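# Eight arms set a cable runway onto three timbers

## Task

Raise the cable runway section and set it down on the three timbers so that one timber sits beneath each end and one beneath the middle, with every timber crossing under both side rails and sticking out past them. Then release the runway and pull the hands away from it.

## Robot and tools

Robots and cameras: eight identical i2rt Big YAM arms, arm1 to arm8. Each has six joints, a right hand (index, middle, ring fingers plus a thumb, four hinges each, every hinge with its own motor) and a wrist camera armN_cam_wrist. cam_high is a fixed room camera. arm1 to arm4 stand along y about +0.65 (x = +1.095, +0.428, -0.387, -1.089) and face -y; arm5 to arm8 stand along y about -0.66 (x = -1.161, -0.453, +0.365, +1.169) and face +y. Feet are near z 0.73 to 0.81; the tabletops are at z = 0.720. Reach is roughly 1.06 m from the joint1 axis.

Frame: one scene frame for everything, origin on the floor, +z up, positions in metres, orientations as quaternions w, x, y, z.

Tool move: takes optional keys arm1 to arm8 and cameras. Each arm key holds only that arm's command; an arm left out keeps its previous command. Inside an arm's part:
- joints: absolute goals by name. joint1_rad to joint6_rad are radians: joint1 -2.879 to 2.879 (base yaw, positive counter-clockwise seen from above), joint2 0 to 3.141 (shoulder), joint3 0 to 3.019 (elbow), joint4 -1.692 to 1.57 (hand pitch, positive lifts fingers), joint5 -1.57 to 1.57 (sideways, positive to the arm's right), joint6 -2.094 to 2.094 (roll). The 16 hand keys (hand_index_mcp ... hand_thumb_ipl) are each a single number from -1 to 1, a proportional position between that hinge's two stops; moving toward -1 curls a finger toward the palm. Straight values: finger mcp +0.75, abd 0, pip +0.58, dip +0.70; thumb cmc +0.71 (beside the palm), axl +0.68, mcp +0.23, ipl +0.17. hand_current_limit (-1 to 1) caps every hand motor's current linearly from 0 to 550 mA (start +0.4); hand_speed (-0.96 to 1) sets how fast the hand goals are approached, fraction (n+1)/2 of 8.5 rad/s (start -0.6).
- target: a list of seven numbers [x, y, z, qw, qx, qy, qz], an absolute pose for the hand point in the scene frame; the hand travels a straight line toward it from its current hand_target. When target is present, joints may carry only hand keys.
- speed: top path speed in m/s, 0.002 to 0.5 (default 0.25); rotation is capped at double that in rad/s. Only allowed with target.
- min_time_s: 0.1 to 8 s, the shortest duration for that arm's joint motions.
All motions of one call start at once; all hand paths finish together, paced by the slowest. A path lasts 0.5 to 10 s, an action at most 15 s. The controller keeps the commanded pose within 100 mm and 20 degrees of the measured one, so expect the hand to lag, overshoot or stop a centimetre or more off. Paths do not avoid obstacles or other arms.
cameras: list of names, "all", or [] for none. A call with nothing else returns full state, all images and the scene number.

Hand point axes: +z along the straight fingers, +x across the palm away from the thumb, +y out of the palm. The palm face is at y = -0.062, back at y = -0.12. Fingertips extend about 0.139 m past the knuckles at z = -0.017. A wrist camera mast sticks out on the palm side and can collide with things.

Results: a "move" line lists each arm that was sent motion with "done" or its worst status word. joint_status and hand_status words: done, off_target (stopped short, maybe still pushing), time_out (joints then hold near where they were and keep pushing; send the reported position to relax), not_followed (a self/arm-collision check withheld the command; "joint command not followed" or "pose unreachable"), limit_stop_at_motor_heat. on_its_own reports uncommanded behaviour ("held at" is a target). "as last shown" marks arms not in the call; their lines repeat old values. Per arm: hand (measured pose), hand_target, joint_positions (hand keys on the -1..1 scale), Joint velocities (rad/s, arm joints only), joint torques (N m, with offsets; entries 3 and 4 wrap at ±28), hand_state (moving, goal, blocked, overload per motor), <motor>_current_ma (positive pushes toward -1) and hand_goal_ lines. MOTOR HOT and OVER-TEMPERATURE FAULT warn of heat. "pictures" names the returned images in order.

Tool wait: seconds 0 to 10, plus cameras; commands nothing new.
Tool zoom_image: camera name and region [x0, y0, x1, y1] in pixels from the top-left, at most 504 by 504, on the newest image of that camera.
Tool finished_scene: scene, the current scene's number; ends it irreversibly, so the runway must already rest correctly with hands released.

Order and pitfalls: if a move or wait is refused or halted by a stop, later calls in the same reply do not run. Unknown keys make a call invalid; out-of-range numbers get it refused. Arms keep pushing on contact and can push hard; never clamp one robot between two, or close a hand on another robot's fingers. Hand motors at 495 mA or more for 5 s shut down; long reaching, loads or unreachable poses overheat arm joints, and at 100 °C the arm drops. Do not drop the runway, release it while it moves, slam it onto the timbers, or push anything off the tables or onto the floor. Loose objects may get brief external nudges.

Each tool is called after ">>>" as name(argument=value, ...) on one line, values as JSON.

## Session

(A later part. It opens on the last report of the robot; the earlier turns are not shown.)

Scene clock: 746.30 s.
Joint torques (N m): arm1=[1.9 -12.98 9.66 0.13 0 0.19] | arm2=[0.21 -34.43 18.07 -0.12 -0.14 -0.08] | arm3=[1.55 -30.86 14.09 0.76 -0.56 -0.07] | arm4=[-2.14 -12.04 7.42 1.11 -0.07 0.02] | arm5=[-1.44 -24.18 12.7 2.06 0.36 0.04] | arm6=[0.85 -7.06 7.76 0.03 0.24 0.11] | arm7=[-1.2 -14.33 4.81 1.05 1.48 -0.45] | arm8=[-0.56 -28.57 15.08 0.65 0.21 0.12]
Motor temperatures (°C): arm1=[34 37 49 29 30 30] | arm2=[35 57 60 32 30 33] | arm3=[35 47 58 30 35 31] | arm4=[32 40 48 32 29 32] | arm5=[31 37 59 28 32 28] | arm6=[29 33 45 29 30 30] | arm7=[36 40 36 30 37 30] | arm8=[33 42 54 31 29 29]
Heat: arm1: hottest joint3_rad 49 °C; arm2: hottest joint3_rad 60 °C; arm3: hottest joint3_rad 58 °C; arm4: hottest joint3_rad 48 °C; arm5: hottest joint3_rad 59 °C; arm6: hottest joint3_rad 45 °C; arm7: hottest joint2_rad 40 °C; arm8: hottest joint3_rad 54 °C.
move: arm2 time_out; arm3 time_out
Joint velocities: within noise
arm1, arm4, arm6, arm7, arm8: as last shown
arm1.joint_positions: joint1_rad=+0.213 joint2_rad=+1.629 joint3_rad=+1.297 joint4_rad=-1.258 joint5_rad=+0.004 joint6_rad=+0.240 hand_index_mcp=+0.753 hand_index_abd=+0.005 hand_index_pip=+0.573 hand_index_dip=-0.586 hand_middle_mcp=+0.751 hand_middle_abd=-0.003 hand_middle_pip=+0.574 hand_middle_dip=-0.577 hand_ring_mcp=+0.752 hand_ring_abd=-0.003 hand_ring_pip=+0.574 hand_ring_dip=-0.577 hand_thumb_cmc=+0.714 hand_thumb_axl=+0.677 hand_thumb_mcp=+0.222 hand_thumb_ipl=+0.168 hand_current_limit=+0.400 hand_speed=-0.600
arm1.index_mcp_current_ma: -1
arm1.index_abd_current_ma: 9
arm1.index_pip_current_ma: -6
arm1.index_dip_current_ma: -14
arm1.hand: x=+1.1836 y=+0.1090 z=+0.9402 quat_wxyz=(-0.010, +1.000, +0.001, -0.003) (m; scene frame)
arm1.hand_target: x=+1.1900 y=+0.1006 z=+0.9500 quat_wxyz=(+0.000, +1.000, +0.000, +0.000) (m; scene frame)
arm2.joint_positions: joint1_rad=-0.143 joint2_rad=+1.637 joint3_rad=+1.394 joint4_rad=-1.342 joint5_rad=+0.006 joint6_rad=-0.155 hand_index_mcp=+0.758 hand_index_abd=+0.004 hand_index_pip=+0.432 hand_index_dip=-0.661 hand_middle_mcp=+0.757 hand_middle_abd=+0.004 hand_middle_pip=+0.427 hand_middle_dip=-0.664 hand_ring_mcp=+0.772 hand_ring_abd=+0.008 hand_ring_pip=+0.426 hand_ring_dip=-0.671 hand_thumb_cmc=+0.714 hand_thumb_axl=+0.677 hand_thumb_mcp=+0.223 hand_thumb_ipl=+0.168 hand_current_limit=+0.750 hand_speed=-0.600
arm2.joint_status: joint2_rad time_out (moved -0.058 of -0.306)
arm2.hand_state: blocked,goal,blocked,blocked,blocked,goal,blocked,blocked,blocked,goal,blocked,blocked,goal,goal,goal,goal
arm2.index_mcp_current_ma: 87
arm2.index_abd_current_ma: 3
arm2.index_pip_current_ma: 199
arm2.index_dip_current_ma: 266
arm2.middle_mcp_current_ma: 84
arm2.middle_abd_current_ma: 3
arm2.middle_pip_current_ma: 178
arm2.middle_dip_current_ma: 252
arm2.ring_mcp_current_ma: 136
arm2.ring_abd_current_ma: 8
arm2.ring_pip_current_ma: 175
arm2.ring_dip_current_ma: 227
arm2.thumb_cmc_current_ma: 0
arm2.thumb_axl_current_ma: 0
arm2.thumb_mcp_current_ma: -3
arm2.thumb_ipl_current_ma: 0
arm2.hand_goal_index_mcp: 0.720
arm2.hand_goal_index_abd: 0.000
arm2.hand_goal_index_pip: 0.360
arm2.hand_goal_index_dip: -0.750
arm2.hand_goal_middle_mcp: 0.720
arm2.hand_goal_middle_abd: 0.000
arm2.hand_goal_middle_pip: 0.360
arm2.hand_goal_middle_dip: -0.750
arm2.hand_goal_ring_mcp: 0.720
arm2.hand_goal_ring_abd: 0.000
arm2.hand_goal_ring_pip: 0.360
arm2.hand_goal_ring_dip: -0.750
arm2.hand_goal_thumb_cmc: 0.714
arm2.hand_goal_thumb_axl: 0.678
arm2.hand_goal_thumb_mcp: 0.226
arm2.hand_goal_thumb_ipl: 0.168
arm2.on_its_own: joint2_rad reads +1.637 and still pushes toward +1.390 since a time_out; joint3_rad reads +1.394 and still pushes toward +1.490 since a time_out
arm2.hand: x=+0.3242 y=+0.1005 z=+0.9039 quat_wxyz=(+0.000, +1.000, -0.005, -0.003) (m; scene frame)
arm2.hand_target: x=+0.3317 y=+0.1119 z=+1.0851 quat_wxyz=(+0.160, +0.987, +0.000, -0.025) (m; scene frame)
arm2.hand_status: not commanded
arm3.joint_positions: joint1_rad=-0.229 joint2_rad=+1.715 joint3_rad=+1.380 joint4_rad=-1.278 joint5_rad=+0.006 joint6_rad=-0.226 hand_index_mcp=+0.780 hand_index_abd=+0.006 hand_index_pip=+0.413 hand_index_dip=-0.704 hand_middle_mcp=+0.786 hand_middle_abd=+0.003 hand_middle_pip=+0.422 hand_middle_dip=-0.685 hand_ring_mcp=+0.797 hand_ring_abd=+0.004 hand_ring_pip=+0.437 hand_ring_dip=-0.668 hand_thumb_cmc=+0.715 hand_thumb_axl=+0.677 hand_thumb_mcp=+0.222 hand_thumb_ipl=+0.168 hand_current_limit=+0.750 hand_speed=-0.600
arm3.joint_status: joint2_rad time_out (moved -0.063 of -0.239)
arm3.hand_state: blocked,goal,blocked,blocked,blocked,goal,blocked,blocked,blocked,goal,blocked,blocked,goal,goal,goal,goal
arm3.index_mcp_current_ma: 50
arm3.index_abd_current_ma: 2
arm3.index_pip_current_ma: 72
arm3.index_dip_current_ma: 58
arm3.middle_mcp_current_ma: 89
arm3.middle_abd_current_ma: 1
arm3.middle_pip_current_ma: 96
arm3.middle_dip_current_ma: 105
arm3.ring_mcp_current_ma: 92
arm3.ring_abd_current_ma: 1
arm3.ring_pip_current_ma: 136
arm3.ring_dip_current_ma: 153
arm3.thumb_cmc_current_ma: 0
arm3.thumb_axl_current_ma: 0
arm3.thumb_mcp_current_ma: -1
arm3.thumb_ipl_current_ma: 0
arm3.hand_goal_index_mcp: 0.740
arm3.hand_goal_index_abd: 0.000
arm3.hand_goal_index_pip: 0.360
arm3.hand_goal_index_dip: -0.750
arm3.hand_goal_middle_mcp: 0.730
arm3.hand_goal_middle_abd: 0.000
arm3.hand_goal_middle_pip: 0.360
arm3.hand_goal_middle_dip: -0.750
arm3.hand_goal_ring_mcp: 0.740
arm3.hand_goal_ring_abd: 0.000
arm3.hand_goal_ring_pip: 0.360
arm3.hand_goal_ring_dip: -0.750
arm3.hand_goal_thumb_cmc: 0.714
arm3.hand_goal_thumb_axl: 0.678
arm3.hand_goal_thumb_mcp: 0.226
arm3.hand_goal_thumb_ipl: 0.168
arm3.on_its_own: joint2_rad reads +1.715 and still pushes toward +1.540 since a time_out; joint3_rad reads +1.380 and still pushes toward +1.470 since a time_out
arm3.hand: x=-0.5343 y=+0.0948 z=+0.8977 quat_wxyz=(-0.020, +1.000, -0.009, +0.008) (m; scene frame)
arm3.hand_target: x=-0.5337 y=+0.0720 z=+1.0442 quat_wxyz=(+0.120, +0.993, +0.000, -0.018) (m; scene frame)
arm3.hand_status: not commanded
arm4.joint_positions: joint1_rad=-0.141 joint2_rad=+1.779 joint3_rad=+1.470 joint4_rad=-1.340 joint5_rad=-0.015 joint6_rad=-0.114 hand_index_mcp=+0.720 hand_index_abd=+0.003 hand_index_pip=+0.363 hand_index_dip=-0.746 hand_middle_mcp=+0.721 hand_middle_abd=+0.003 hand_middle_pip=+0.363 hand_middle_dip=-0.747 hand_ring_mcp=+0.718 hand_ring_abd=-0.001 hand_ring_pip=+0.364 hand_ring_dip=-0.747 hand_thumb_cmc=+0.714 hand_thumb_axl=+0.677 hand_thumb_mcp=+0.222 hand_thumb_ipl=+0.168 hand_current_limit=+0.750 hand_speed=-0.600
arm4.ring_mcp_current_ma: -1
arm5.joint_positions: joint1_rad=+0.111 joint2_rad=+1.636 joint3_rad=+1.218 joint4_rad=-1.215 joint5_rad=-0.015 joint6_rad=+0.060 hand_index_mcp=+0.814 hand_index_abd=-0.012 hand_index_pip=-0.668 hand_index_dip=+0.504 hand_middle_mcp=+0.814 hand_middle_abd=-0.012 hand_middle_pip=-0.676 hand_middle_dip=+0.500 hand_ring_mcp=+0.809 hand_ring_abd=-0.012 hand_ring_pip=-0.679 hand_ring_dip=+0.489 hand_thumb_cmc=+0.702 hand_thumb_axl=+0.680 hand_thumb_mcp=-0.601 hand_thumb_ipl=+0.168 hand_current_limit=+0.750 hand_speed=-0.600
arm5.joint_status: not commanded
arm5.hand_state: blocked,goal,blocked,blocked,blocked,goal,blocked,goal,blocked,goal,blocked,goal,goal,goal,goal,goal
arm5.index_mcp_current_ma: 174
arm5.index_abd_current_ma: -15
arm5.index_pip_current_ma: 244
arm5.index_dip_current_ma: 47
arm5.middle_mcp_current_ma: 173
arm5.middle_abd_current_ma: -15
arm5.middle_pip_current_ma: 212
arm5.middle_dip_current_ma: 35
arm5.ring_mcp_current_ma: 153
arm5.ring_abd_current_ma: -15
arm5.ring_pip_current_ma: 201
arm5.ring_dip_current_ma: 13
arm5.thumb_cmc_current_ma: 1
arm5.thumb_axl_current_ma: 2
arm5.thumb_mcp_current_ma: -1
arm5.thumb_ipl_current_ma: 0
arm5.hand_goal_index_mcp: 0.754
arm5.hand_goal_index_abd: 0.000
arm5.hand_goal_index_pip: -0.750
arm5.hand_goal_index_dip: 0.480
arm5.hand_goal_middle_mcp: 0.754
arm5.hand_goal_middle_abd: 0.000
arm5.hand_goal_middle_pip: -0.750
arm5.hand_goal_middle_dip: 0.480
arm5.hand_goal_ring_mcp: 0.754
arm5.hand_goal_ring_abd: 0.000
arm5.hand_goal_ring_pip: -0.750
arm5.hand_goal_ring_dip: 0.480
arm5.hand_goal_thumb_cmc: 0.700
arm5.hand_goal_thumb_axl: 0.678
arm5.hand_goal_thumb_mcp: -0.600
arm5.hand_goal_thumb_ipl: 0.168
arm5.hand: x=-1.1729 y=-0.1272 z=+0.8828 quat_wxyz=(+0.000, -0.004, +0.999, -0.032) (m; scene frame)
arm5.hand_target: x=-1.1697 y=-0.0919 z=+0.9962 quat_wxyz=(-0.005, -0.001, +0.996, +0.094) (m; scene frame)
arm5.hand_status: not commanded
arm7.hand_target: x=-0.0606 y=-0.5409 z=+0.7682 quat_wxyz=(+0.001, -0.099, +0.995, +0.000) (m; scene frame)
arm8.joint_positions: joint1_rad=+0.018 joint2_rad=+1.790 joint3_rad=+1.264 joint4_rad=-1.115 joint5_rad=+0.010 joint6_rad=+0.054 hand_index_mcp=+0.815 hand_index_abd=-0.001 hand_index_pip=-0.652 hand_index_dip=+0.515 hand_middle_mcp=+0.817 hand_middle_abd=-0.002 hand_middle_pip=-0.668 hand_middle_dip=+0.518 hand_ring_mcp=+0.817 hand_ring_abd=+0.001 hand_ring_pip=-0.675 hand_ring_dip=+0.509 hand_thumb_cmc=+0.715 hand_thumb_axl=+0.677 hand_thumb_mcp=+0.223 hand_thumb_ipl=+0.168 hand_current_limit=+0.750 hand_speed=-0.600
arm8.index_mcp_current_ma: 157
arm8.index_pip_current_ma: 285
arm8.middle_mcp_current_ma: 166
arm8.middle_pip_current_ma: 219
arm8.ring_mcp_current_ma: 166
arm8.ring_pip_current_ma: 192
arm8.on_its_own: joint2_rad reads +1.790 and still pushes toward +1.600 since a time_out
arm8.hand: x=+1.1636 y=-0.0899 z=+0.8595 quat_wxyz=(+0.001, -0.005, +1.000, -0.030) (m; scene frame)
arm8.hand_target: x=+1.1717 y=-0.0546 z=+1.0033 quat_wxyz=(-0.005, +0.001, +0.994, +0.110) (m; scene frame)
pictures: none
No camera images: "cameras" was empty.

>>> move(arm1={"target": [1.19, 0.16, 0.98, 0, 1, 0, 0], "speed": 0.15}, arm7={"target": [-0.0613, -0.45, 0.768, 0, -0.08, 0.997, 0], "speed": 0.08}, cameras=["cam_high", "arm2_cam_wrist", "arm3_cam_wrist"])

Scene clock: 748.90 s.
Joint torques (N m): arm1=[1.85 -12.45 7.27 -0.03 0.04 0.19] | arm2=[-0.56 -32.91 18.06 -0.38 -0.08 -0.08] | arm3=[1.67 -29.86 14.15 0.87 -0.54 -0.06] | arm4=[-2.14 -12.04 7.42 1.11 -0.08 0.02] | arm5=[-1.49 -24.59 12.89 1.76 0.4 -0.03] | arm6=[0.79 -7.18 7.79 0.06 0.24 0.11] | arm7=[-0.97 -11.81 8.27 0.64 1.35 -0.41] | arm8=[0.26 -29.04 15.39 0.49 0.23 -0.01]
Motor temperatures (°C): arm1=[34 37 50 29 30 30] | arm2=[35 56 60 32 30 33] | arm3=[35 47 59 30 35 31] | arm4=[32 40 48 32 29 32] | arm5=[31 37 59 28 32 28] | arm6=[29 33 45 29 30 30] | arm7=[36 40 36 30 37 30] | arm8=[33 42 54 31 29 29]
Heat: arm1: hottest joint3_rad 50 °C; arm2: hottest joint3_rad 60 °C; arm3: hottest joint3_rad 59 °C; arm4: hottest joint3_rad 48 °C; arm5: hottest joint3_rad 59 °C; arm6: hottest joint3_rad 45 °C; arm7: hottest joint2_rad 40 °C; arm8: hottest joint3_rad 54 °C.
move: arm1 done; arm7 off_target
Joint velocities: within noise
arm1.joint_positions: joint1_rad=+0.247 joint2_rad=+1.477 joint3_rad=+1.219 joint4_rad=-1.308 joint5_rad=+0.003 joint6_rad=+0.272 hand_index_mcp=+0.753 hand_index_abd=+0.003 hand_index_pip=+0.573 hand_index_dip=-0.582 hand_middle_mcp=+0.751 hand_middle_abd=-0.003 hand_middle_pip=+0.574 hand_middle_dip=-0.577 hand_ring_mcp=+0.752 hand_ring_abd=-0.003 hand_ring_pip=+0.574 hand_ring_dip=-0.577 hand_thumb_cmc=+0.714 hand_thumb_axl=+0.677 hand_thumb_mcp=+0.222 hand_thumb_ipl=+0.168 hand_current_limit=+0.400 hand_speed=-0.600
arm1.joint_status: not commanded
arm1.hand_state: goal,goal,goal,goal,goal,goal,goal,goal,goal,goal,goal,goal,goal,goal,goal,goal
arm1.index_mcp_current_ma: -1
arm1.index_abd_current_ma: 6
arm1.index_pip_current_ma: -5
arm1.index_dip_current_ma: -5
arm1.middle_mcp_current_ma: -5
arm1.middle_abd_current_ma: -5
arm1.middle_pip_current_ma: -5
arm1.middle_dip_current_ma: 7
arm1.ring_mcp_current_ma: -5
arm1.ring_abd_current_ma: -5
arm1.ring_pip_current_ma: -4
arm1.ring_dip_current_ma: 6
arm1.thumb_cmc_current_ma: -1
arm1.thumb_axl_current_ma: -1
arm1.thumb_mcp_current_ma: -12
arm1.thumb_ipl_current_ma: -1
arm1.hand_goal_index_mcp: 0.754
arm1.hand_goal_index_abd: 0.000
arm1.hand_goal_index_pip: 0.576
arm1.hand_goal_index_dip: -0.580
arm1.hand_goal_middle_mcp: 0.754
arm1.hand_goal_middle_abd: 0.000
arm1.hand_goal_middle_pip: 0.576
arm1.hand_goal_middle_dip: -0.580
arm1.hand_goal_ring_mcp: 0.754
arm1.hand_goal_ring_abd: 0.000
arm1.hand_goal_ring_pip: 0.576
arm1.hand_goal_ring_dip: -0.580
arm1.hand_goal_thumb_cmc: 0.714
arm1.hand_goal_thumb_axl: 0.678
arm1.hand_goal_thumb_mcp: 0.226
arm1.hand_goal_thumb_ipl: 0.168
arm1.hand: x=+1.1873 y=+0.1547 z=+0.9784 quat_wxyz=(+0.002, +1.000, +0.002, +0.000) (m; scene frame)
arm1.hand_target: x=+1.1900 y=+0.1599 z=+0.9799 quat_wxyz=(+0.000, +1.000, +0.000, +0.000) (m; scene frame)
arm1.hand_status: done (0.006 m and 0.3 deg from the pose sent, 0.065 m and 1.2 deg at the start)
arm2, arm3, arm5, arm8: as last shown
arm2.joint_positions: joint1_rad=-0.143 joint2_rad=+1.626 joint3_rad=+1.394 joint4_rad=-1.344 joint5_rad=+0.006 joint6_rad=-0.156 hand_index_mcp=+0.758 hand_index_abd=+0.004 hand_index_pip=+0.432 hand_index_dip=-0.661 hand_middle_mcp=+0.757 hand_middle_abd=+0.004 hand_middle_pip=+0.427 hand_middle_dip=-0.664 hand_ring_mcp=+0.772 hand_ring_abd=+0.008 hand_ring_pip=+0.426 hand_ring_dip=-0.671 hand_thumb_cmc=+0.714 hand_thumb_axl=+0.677 hand_thumb_mcp=+0.223 hand_thumb_ipl=+0.168 hand_current_limit=+0.750 hand_speed=-0.600
arm2.index_mcp_current_ma: 89
arm2.middle_mcp_current_ma: 85
arm2.on_its_own: joint2_rad reads +1.626 and still pushes toward +1.390 since a time_out; joint3_rad reads +1.394 and still pushes toward +1.490 since a time_out
arm2.hand: x=+0.3245 y=+0.1016 z=+0.9097 quat_wxyz=(+0.004, +1.000, -0.005, -0.003) (m; scene frame)
arm3.joint_positions: joint1_rad=-0.229 joint2_rad=+1.705 joint3_rad=+1.380 joint4_rad=-1.281 joint5_rad=+0.006 joint6_rad=-0.228 hand_index_mcp=+0.782 hand_index_abd=+0.006 hand_index_pip=+0.413 hand_index_dip=-0.704 hand_middle_mcp=+0.787 hand_middle_abd=+0.003 hand_middle_pip=+0.422 hand_middle_dip=-0.685 hand_ring_mcp=+0.797 hand_ring_abd=+0.003 hand_ring_pip=+0.437 hand_ring_dip=-0.668 hand_thumb_cmc=+0.715 hand_thumb_axl=+0.677 hand_thumb_mcp=+0.222 hand_thumb_ipl=+0.168 hand_current_limit=+0.750 hand_speed=-0.600
arm3.index_mcp_current_ma: 54
arm3.middle_mcp_current_ma: 91
arm3.on_its_own: joint2_rad reads +1.705 and still pushes toward +1.540 since a time_out; joint3_rad reads +1.380 and still pushes toward +1.470 since a time_out
arm3.hand: x=-0.5340 y=+0.0953 z=+0.9035 quat_wxyz=(-0.016, +1.000, -0.009, +0.007) (m; scene frame)
arm3.hand_target: x=-0.5336 y=+0.0719 z=+1.0440 quat_wxyz=(+0.119, +0.993, +0.000, -0.018) (m; scene frame)
arm4.joint_positions: joint1_rad=-0.141 joint2_rad=+1.779 joint3_rad=+1.470 joint4_rad=-1.340 joint5_rad=-0.015 joint6_rad=-0.114 hand_index_mcp=+0.720 hand_index_abd=+0.003 hand_index_pip=+0.363 hand_index_dip=-0.746 hand_middle_mcp=+0.721 hand_middle_abd=+0.003 hand_middle_pip=+0.363 hand_middle_dip=-0.747 hand_ring_mcp=+0.718 hand_ring_abd=-0.001 hand_ring_pip=+0.364 hand_ring_dip=-0.747 hand_thumb_cmc=+0.714 hand_thumb_axl=+0.677 hand_thumb_mcp=+0.222 hand_thumb_ipl=+0.168 hand_current_limit=+0.750 hand_speed=-0.600
arm4.joint_status: not commanded
arm4.hand_state: goal,goal,goal,goal,goal,goal,goal,goal,goal,goal,goal,goal,goal,goal,goal,goal
arm4.index_mcp_current_ma: 0
arm4.index_abd_current_ma: 1
arm4.index_pip_current_ma: 2
arm4.index_dip_current_ma: 2
arm4.middle_mcp_current_ma: 0
arm4.middle_abd_current_ma: 1
arm4.middle_pip_current_ma: 2
arm4.middle_dip_current_ma: 2
arm4.ring_mcp_current_ma: -1
arm4.ring_abd_current_ma: 0
arm4.ring_pip_current_ma: 2
arm4.ring_dip_current_ma: 2
arm4.thumb_cmc_current_ma: 0
arm4.thumb_axl_current_ma: 0
arm4.thumb_mcp_current_ma: -3
arm4.thumb_ipl_current_ma: 0
arm4.hand_goal_index_mcp: 0.720
arm4.hand_goal_index_abd: 0.000
arm4.hand_goal_index_pip: 0.360
arm4.hand_goal_index_dip: -0.750
arm4.hand_goal_middle_mcp: 0.720
arm4.hand_goal_middle_abd: 0.000
arm4.hand_goal_middle_pip: 0.360
arm4.hand_goal_middle_dip: -0.750
arm4.hand_goal_ring_mcp: 0.720
arm4.hand_goal_ring_abd: 0.000
arm4.hand_goal_ring_pip: 0.360
arm4.hand_goal_ring_dip: -0.750
arm4.hand_goal_thumb_cmc: 0.714
arm4.hand_goal_thumb_axl: 0.678
arm4.hand_goal_thumb_mcp: 0.226
arm4.hand_goal_thumb_ipl: 0.168
arm4.hand: x=-1.1619 y=+0.0513 z=+0.8483 quat_wxyz=(-0.037, +0.999, +0.004, +0.006) (m; scene frame)
arm4.hand_target: x=-1.1645 y=+0.0457 z=+0.8412 quat_wxyz=(-0.037, +0.999, -0.001, +0.008) (m; scene frame)
arm4.hand_status: not commanded
arm5.joint_positions: joint1_rad=+0.111 joint2_rad=+1.636 joint3_rad=+1.218 joint4_rad=-1.214 joint5_rad=-0.015 joint6_rad=+0.060 hand_index_mcp=+0.814 hand_index_abd=-0.012 hand_index_pip=-0.668 hand_index_dip=+0.504 hand_middle_mcp=+0.814 hand_middle_abd=-0.012 hand_middle_pip=-0.676 hand_middle_dip=+0.500 hand_ring_mcp=+0.809 hand_ring_abd=-0.012 hand_ring_pip=-0.679 hand_ring_dip=+0.489 hand_thumb_cmc=+0.702 hand_thumb_axl=+0.680 hand_thumb_mcp=-0.601 hand_thumb_ipl=+0.168 hand_current_limit=+0.750 hand_speed=-0.600
arm5.index_pip_current_ma: 246
arm5.hand: x=-1.1729 y=-0.1269 z=+0.8829 quat_wxyz=(+0.000, -0.004, +0.999, -0.032) (m; scene frame)
arm5.hand_target: x=-1.1698 y=-0.0920 z=+0.9962 quat_wxyz=(-0.005, -0.001, +0.996, +0.094) (m; scene frame)
arm6.joint_positions: joint1_rad=+0.184 joint2_rad=+1.226 joint3_rad=+0.822 joint4_rad=-1.179 joint5_rad=-0.001 joint6_rad=+0.211 hand_index_mcp=+0.786 hand_index_abd=+0.002 hand_index_pip=+0.434 hand_index_dip=-0.512 hand_middle_mcp=+0.790 hand_middle_abd=+0.002 hand_middle_pip=+0.434 hand_middle_dip=-0.512 hand_ring_mcp=-0.728 hand_ring_abd=+0.003 hand_ring_pip=+0.999 hand_ring_dip=+0.503 hand_thumb_cmc=+0.713 hand_thumb_axl=+0.677 hand_thumb_mcp=+0.223 hand_thumb_ipl=+0.168 hand_current_limit=+0.750 hand_speed=-0.600
arm6.joint_status: not commanded
arm6.hand_state: goal,goal,goal,goal,goal,goal,goal,goal,blocked,goal,overload,goal,goal,goal,goal,goal
arm6.index_mcp_current_ma: -6
arm6.index_abd_current_ma: 2
arm6.index_pip_current_ma: -3
arm6.index_dip_current_ma: -3
arm6.middle_mcp_current_ma: 0
arm6.middle_abd_current_ma: 2
arm6.middle_pip_current_ma: -3
arm6.middle_dip_current_ma: -3
arm6.ring_mcp_current_ma: 59
arm6.ring_abd_current_ma: 4
arm6.ring_pip_current_ma: 0
arm6.ring_dip_current_ma: 5
arm6.thumb_cmc_current_ma: -1
arm6.thumb_axl_current_ma: -1
arm6.thumb_mcp_current_ma: -7
arm6.thumb_ipl_current_ma: 0
arm6.hand_goal_index_mcp: 0.790
arm6.hand_goal_index_abd: 0.000
arm6.hand_goal_index_pip: 0.436
arm6.hand_goal_index_dip: -0.510
arm6.hand_goal_middle_mcp: 0.790
arm6.hand_goal_middle_abd: 0.000
arm6.hand_goal_middle_pip: 0.436
arm6.hand_goal_middle_dip: -0.510
arm6.hand_goal_ring_mcp: -0.750
arm6.hand_goal_ring_abd: 0.000
arm6.hand_goal_ring_pip: 0.576
arm6.hand_goal_ring_dip: 0.500
arm6.hand_goal_thumb_cmc: 0.714
arm6.hand_goal_thumb_axl: 0.678
arm6.hand_goal_thumb_mcp: 0.226
arm6.hand_goal_thumb_ipl: 0.168
arm6.hand: x=-0.4936 y=-0.2761 z=+0.8979 quat_wxyz=(-0.001, +0.000, +1.000, -0.001) (m; scene frame)
arm6.hand_target: x=-0.4950 y=-0.2799 z=+0.9000 quat_wxyz=(+0.000, +0.000, +1.000, +0.000) (m; scene frame)
arm6.hand_status: not commanded
arm7.joint_positions: joint1_rad=+1.399 joint2_rad=+1.768 joint3_rad=+0.988 joint4_rad=-0.802 joint5_rad=-0.024 joint6_rad=+1.212 hand_index_mcp=-0.690 hand_index_abd=-0.002 hand_index_pip=-0.311 hand_index_dip=-0.003 hand_middle_mcp=-0.707 hand_middle_abd=+0.002 hand_middle_pip=-0.304 hand_middle_dip=-0.003 hand_ring_mcp=-0.685 hand_ring_abd=+0.000 hand_ring_pip=-0.297 hand_ring_dip=-0.003 hand_thumb_cmc=+0.700 hand_thumb_axl=+0.677 hand_thumb_mcp=-0.600 hand_thumb_ipl=+0.168 hand_current_limit=+0.750 hand_speed=-0.600
arm7.joint_status: not commanded
arm7.hand_state: goal,goal,goal,goal,goal,goal,goal,goal,goal,goal,goal,goal,goal,goal,goal,goal
arm7.index_mcp_current_ma: 29
arm7.index_abd_current_ma: -3
arm7.index_pip_current_ma: -29
arm7.index_dip_current_ma: -6
arm7.middle_mcp_current_ma: -20
arm7.middle_abd_current_ma: 3
arm7.middle_pip_current_ma: -8
arm7.middle_dip_current_ma: -6
arm7.ring_mcp_current_ma: 45
arm7.ring_abd_current_ma: 1
arm7.ring_pip_current_ma: 5
arm7.ring_dip_current_ma: -5
arm7.thumb_cmc_current_ma: 1
arm7.thumb_axl_current_ma: -2
arm7.thumb_mcp_current_ma: 1
arm7.thumb_ipl_current_ma: -1
arm7.hand_goal_index_mcp: -0.700
arm7.hand_goal_index_abd: 0.000
arm7.hand_goal_index_pip: -0.300
arm7.hand_goal_index_dip: 0.000
arm7.hand_goal_middle_mcp: -0.700
arm7.hand_goal_middle_abd: 0.000
arm7.hand_goal_middle_pip: -0.300
arm7.hand_goal_middle_dip: 0.000
arm7.hand_goal_ring_mcp: -0.700
arm7.hand_goal_ring_abd: 0.000
arm7.hand_goal_ring_pip: -0.300
arm7.hand_goal_ring_dip: 0.000
arm7.hand_goal_thumb_cmc: 0.700
arm7.hand_goal_thumb_axl: 0.678
arm7.hand_goal_thumb_mcp: -0.600
arm7.hand_goal_thumb_ipl: 0.168
arm7.hand: x=-0.0483 y=-0.4750 z=+0.7684 quat_wxyz=(+0.002, -0.076, +0.997, -0.014) (m; scene frame)
arm7.hand_target: x=-0.0599 y=-0.4507 z=+0.7687 quat_wxyz=(+0.000, -0.080, +0.997, +0.000) (m; scene frame)
arm7.hand_status: off_target (0.028 m and 1.7 deg from the pose sent, 0.114 m and 2.4 deg at the start)
arm8.on_its_own: joint2_rad reads +1.790 and still pushes toward +1.600 since a time_out
arm8.hand_target: x=+1.1716 y=-0.0546 z=+1.0033 quat_wxyz=(-0.005, +0.001, +0.994, +0.110) (m; scene frame)
pictures: arm2_cam_wrist, arm3_cam_wrist, cam_high
Images, in order (width x height): arm2_cam_wrist 896x504, arm3_cam_wrist 896x504, cam_high 896x504.

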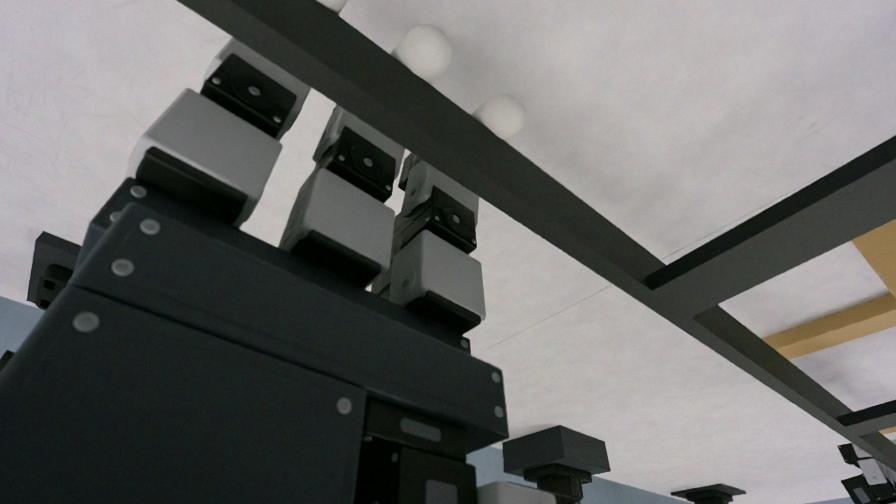

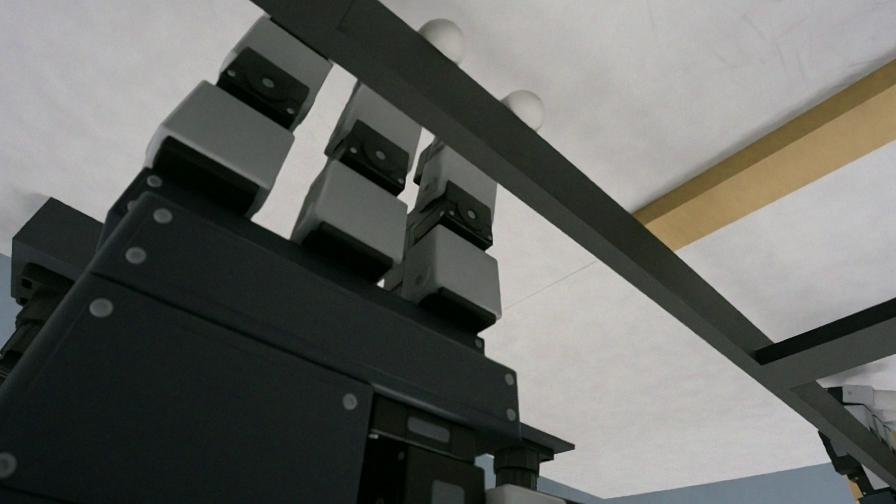

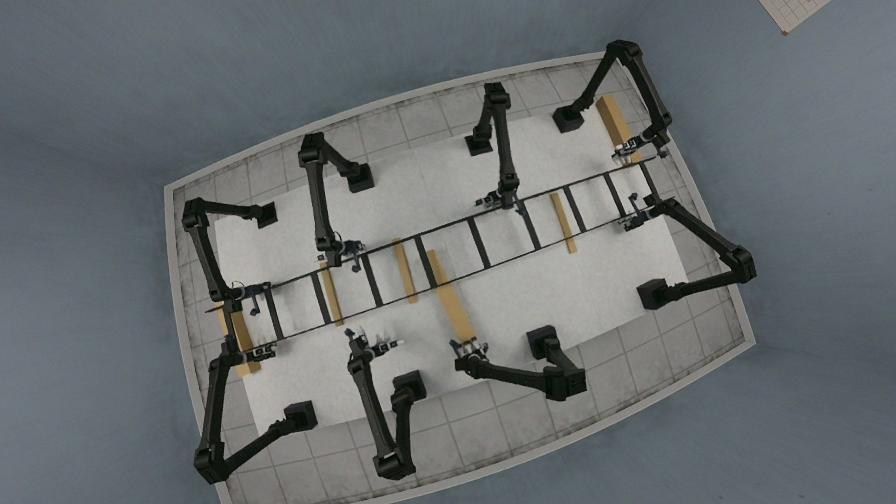

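>>> move(arm7={"target": [-0.0613, -0.36, 0.768, 0, -0.06, 0.998, 0], "speed": 0.08}, cameras=["cam_high"])

>>> move(arm7={"target": [-0.0613, -0.29, 0.768, 0, -0.05, 0.999, 0], "speed": 0.08}, cameras=["cam_high", "arm7_cam_wrist"])

Scene clock: 751.37 s.
Joint torques (N m): arm1=[2.08 -12.22 7.15 -0.05 0.06 0.2] | arm2=[-0.56 -32.79 17.96 -0.09 -0.08 -0.05] | arm3=[1.61 -29.92 14.16 0.87 -0.54 -0.05] | arm4=[-2.14 -12.1 7.43 1.11 -0.08 0.02] | arm5=[-1.08 -24.23 12.85 2.02 0.42 -0.03] | arm6=[0.79 -7.24 7.76 0.03 0.24 0.11] | arm7=[-1.49 -12.4 9.21 0.94 1.32 -0.09] | arm8=[-0.15 -29.86 15.24 0.62 0.12 0.11]
Motor temperatures (°C): arm1=[34 37 50 29 30 30] | arm2=[35 56 59 32 30 33] | arm3=[34 48 59 30 35 31] | arm4=[32 40 48 32 29 32] | arm5=[31 38 59 28 32 28] | arm6=[29 33 45 29 30 30] | arm7=[36 40 37 30 37 30] | arm8=[33 43 54 31 29 29]
Heat: arm1: hottest joint3_rad 50 °C; arm2: hottest joint3_rad 59 °C; arm3: hottest joint3_rad 59 °C; arm4: hottest joint3_rad 48 °C; arm5: hottest joint3_rad 59 °C; arm6: hottest joint3_rad 45 °C; arm7: hottest joint2_rad 40 °C; arm8: hottest joint3_rad 54 °C.
move: arm7 off_target
Joint velocities: within noise
arm1, arm2, arm3, arm4, arm5, arm6, arm8: as last shown
arm1.hand_target: x=+1.1899 y=+0.1599 z=+0.9799 quat_wxyz=(+0.000, +1.000, +0.000, +0.000) (m; scene frame)
arm2.on_its_own: joint2_rad reads +1.626 and still pushes toward +1.390 since a time_out; joint3_rad reads +1.394 and still pushes toward +1.490 since a time_out
arm3.on_its_own: joint2_rad reads +1.705 and still pushes toward +1.540 since a time_out; joint3_rad reads +1.380 and still pushes toward +1.470 since a time_out
arm7.joint_positions: joint1_rad=+1.223 joint2_rad=+1.825 joint3_rad=+1.082 joint4_rad=-0.847 joint5_rad=-0.023 joint6_rad=+1.039 hand_index_mcp=-0.694 hand_index_abd=-0.001 hand_index_pip=-0.308 hand_index_dip=-0.003 hand_middle_mcp=-0.709 hand_middle_abd=+0.000 hand_middle_pip=-0.306 hand_middle_dip=-0.003 hand_ring_mcp=-0.685 hand_ring_abd=+0.000 hand_ring_pip=-0.297 hand_ring_dip=-0.003 hand_thumb_cmc=+0.700 hand_thumb_axl=+0.677 hand_thumb_mcp=-0.600 hand_thumb_ipl=+0.168 hand_current_limit=+0.750 hand_speed=-0.600
arm7.joint_status: not commanded
arm7.hand_state: goal,goal,goal,goal,goal,goal,goal,goal,goal,goal,goal,goal,goal,goal,goal,goal
arm7.index_mcp_current_ma: 16
arm7.index_abd_current_ma: -1
arm7.index_pip_current_ma: -21
arm7.index_dip_current_ma: -6
arm7.middle_mcp_current_ma: -25
arm7.middle_abd_current_ma: 0
arm7.middle_pip_current_ma: -15
arm7.middle_dip_current_ma: -6
arm7.ring_mcp_current_ma: 45
arm7.ring_abd_current_ma: 1
arm7.ring_pip_current_ma: 5
arm7.ring_dip_current_ma: -5
arm7.thumb_cmc_current_ma: 1
arm7.thumb_axl_current_ma: -2
arm7.thumb_mcp_current_ma: 1
arm7.thumb_ipl_current_ma: -1
arm7.hand_goal_index_mcp: -0.700
arm7.hand_goal_index_abd: 0.000
arm7.hand_goal_index_pip: -0.300
arm7.hand_goal_index_dip: 0.000
arm7.hand_goal_middle_mcp: -0.700
arm7.hand_goal_middle_abd: 0.000
arm7.hand_goal_middle_pip: -0.300
arm7.hand_goal_middle_dip: 0.000
arm7.hand_goal_ring_mcp: -0.700
arm7.hand_goal_ring_abd: 0.000
arm7.hand_goal_ring_pip: -0.300
arm7.hand_goal_ring_dip: 0.000
arm7.hand_goal_thumb_cmc: 0.700
arm7.hand_goal_thumb_axl: 0.678
arm7.hand_goal_thumb_mcp: -0.600
arm7.hand_goal_thumb_ipl: 0.168
arm7.hand: x=-0.0523 y=-0.3919 z=+0.7694 quat_wxyz=(+0.003, -0.074, +0.997, -0.016) (m; scene frame)
arm7.hand_target: x=-0.0594 y=-0.3610 z=+0.7689 quat_wxyz=(+0.000, -0.060, +0.998, +0.000) (m; scene frame)
arm7.hand_status: off_target (0.033 m and 2.5 deg from the pose sent, 0.116 m and 2.4 deg at the start)
arm8.on_its_own: joint2_rad reads +1.790 and still pushes toward +1.600 since a time_out
pictures: cam_high
Images, in order (width x height): cam_high 896x504.

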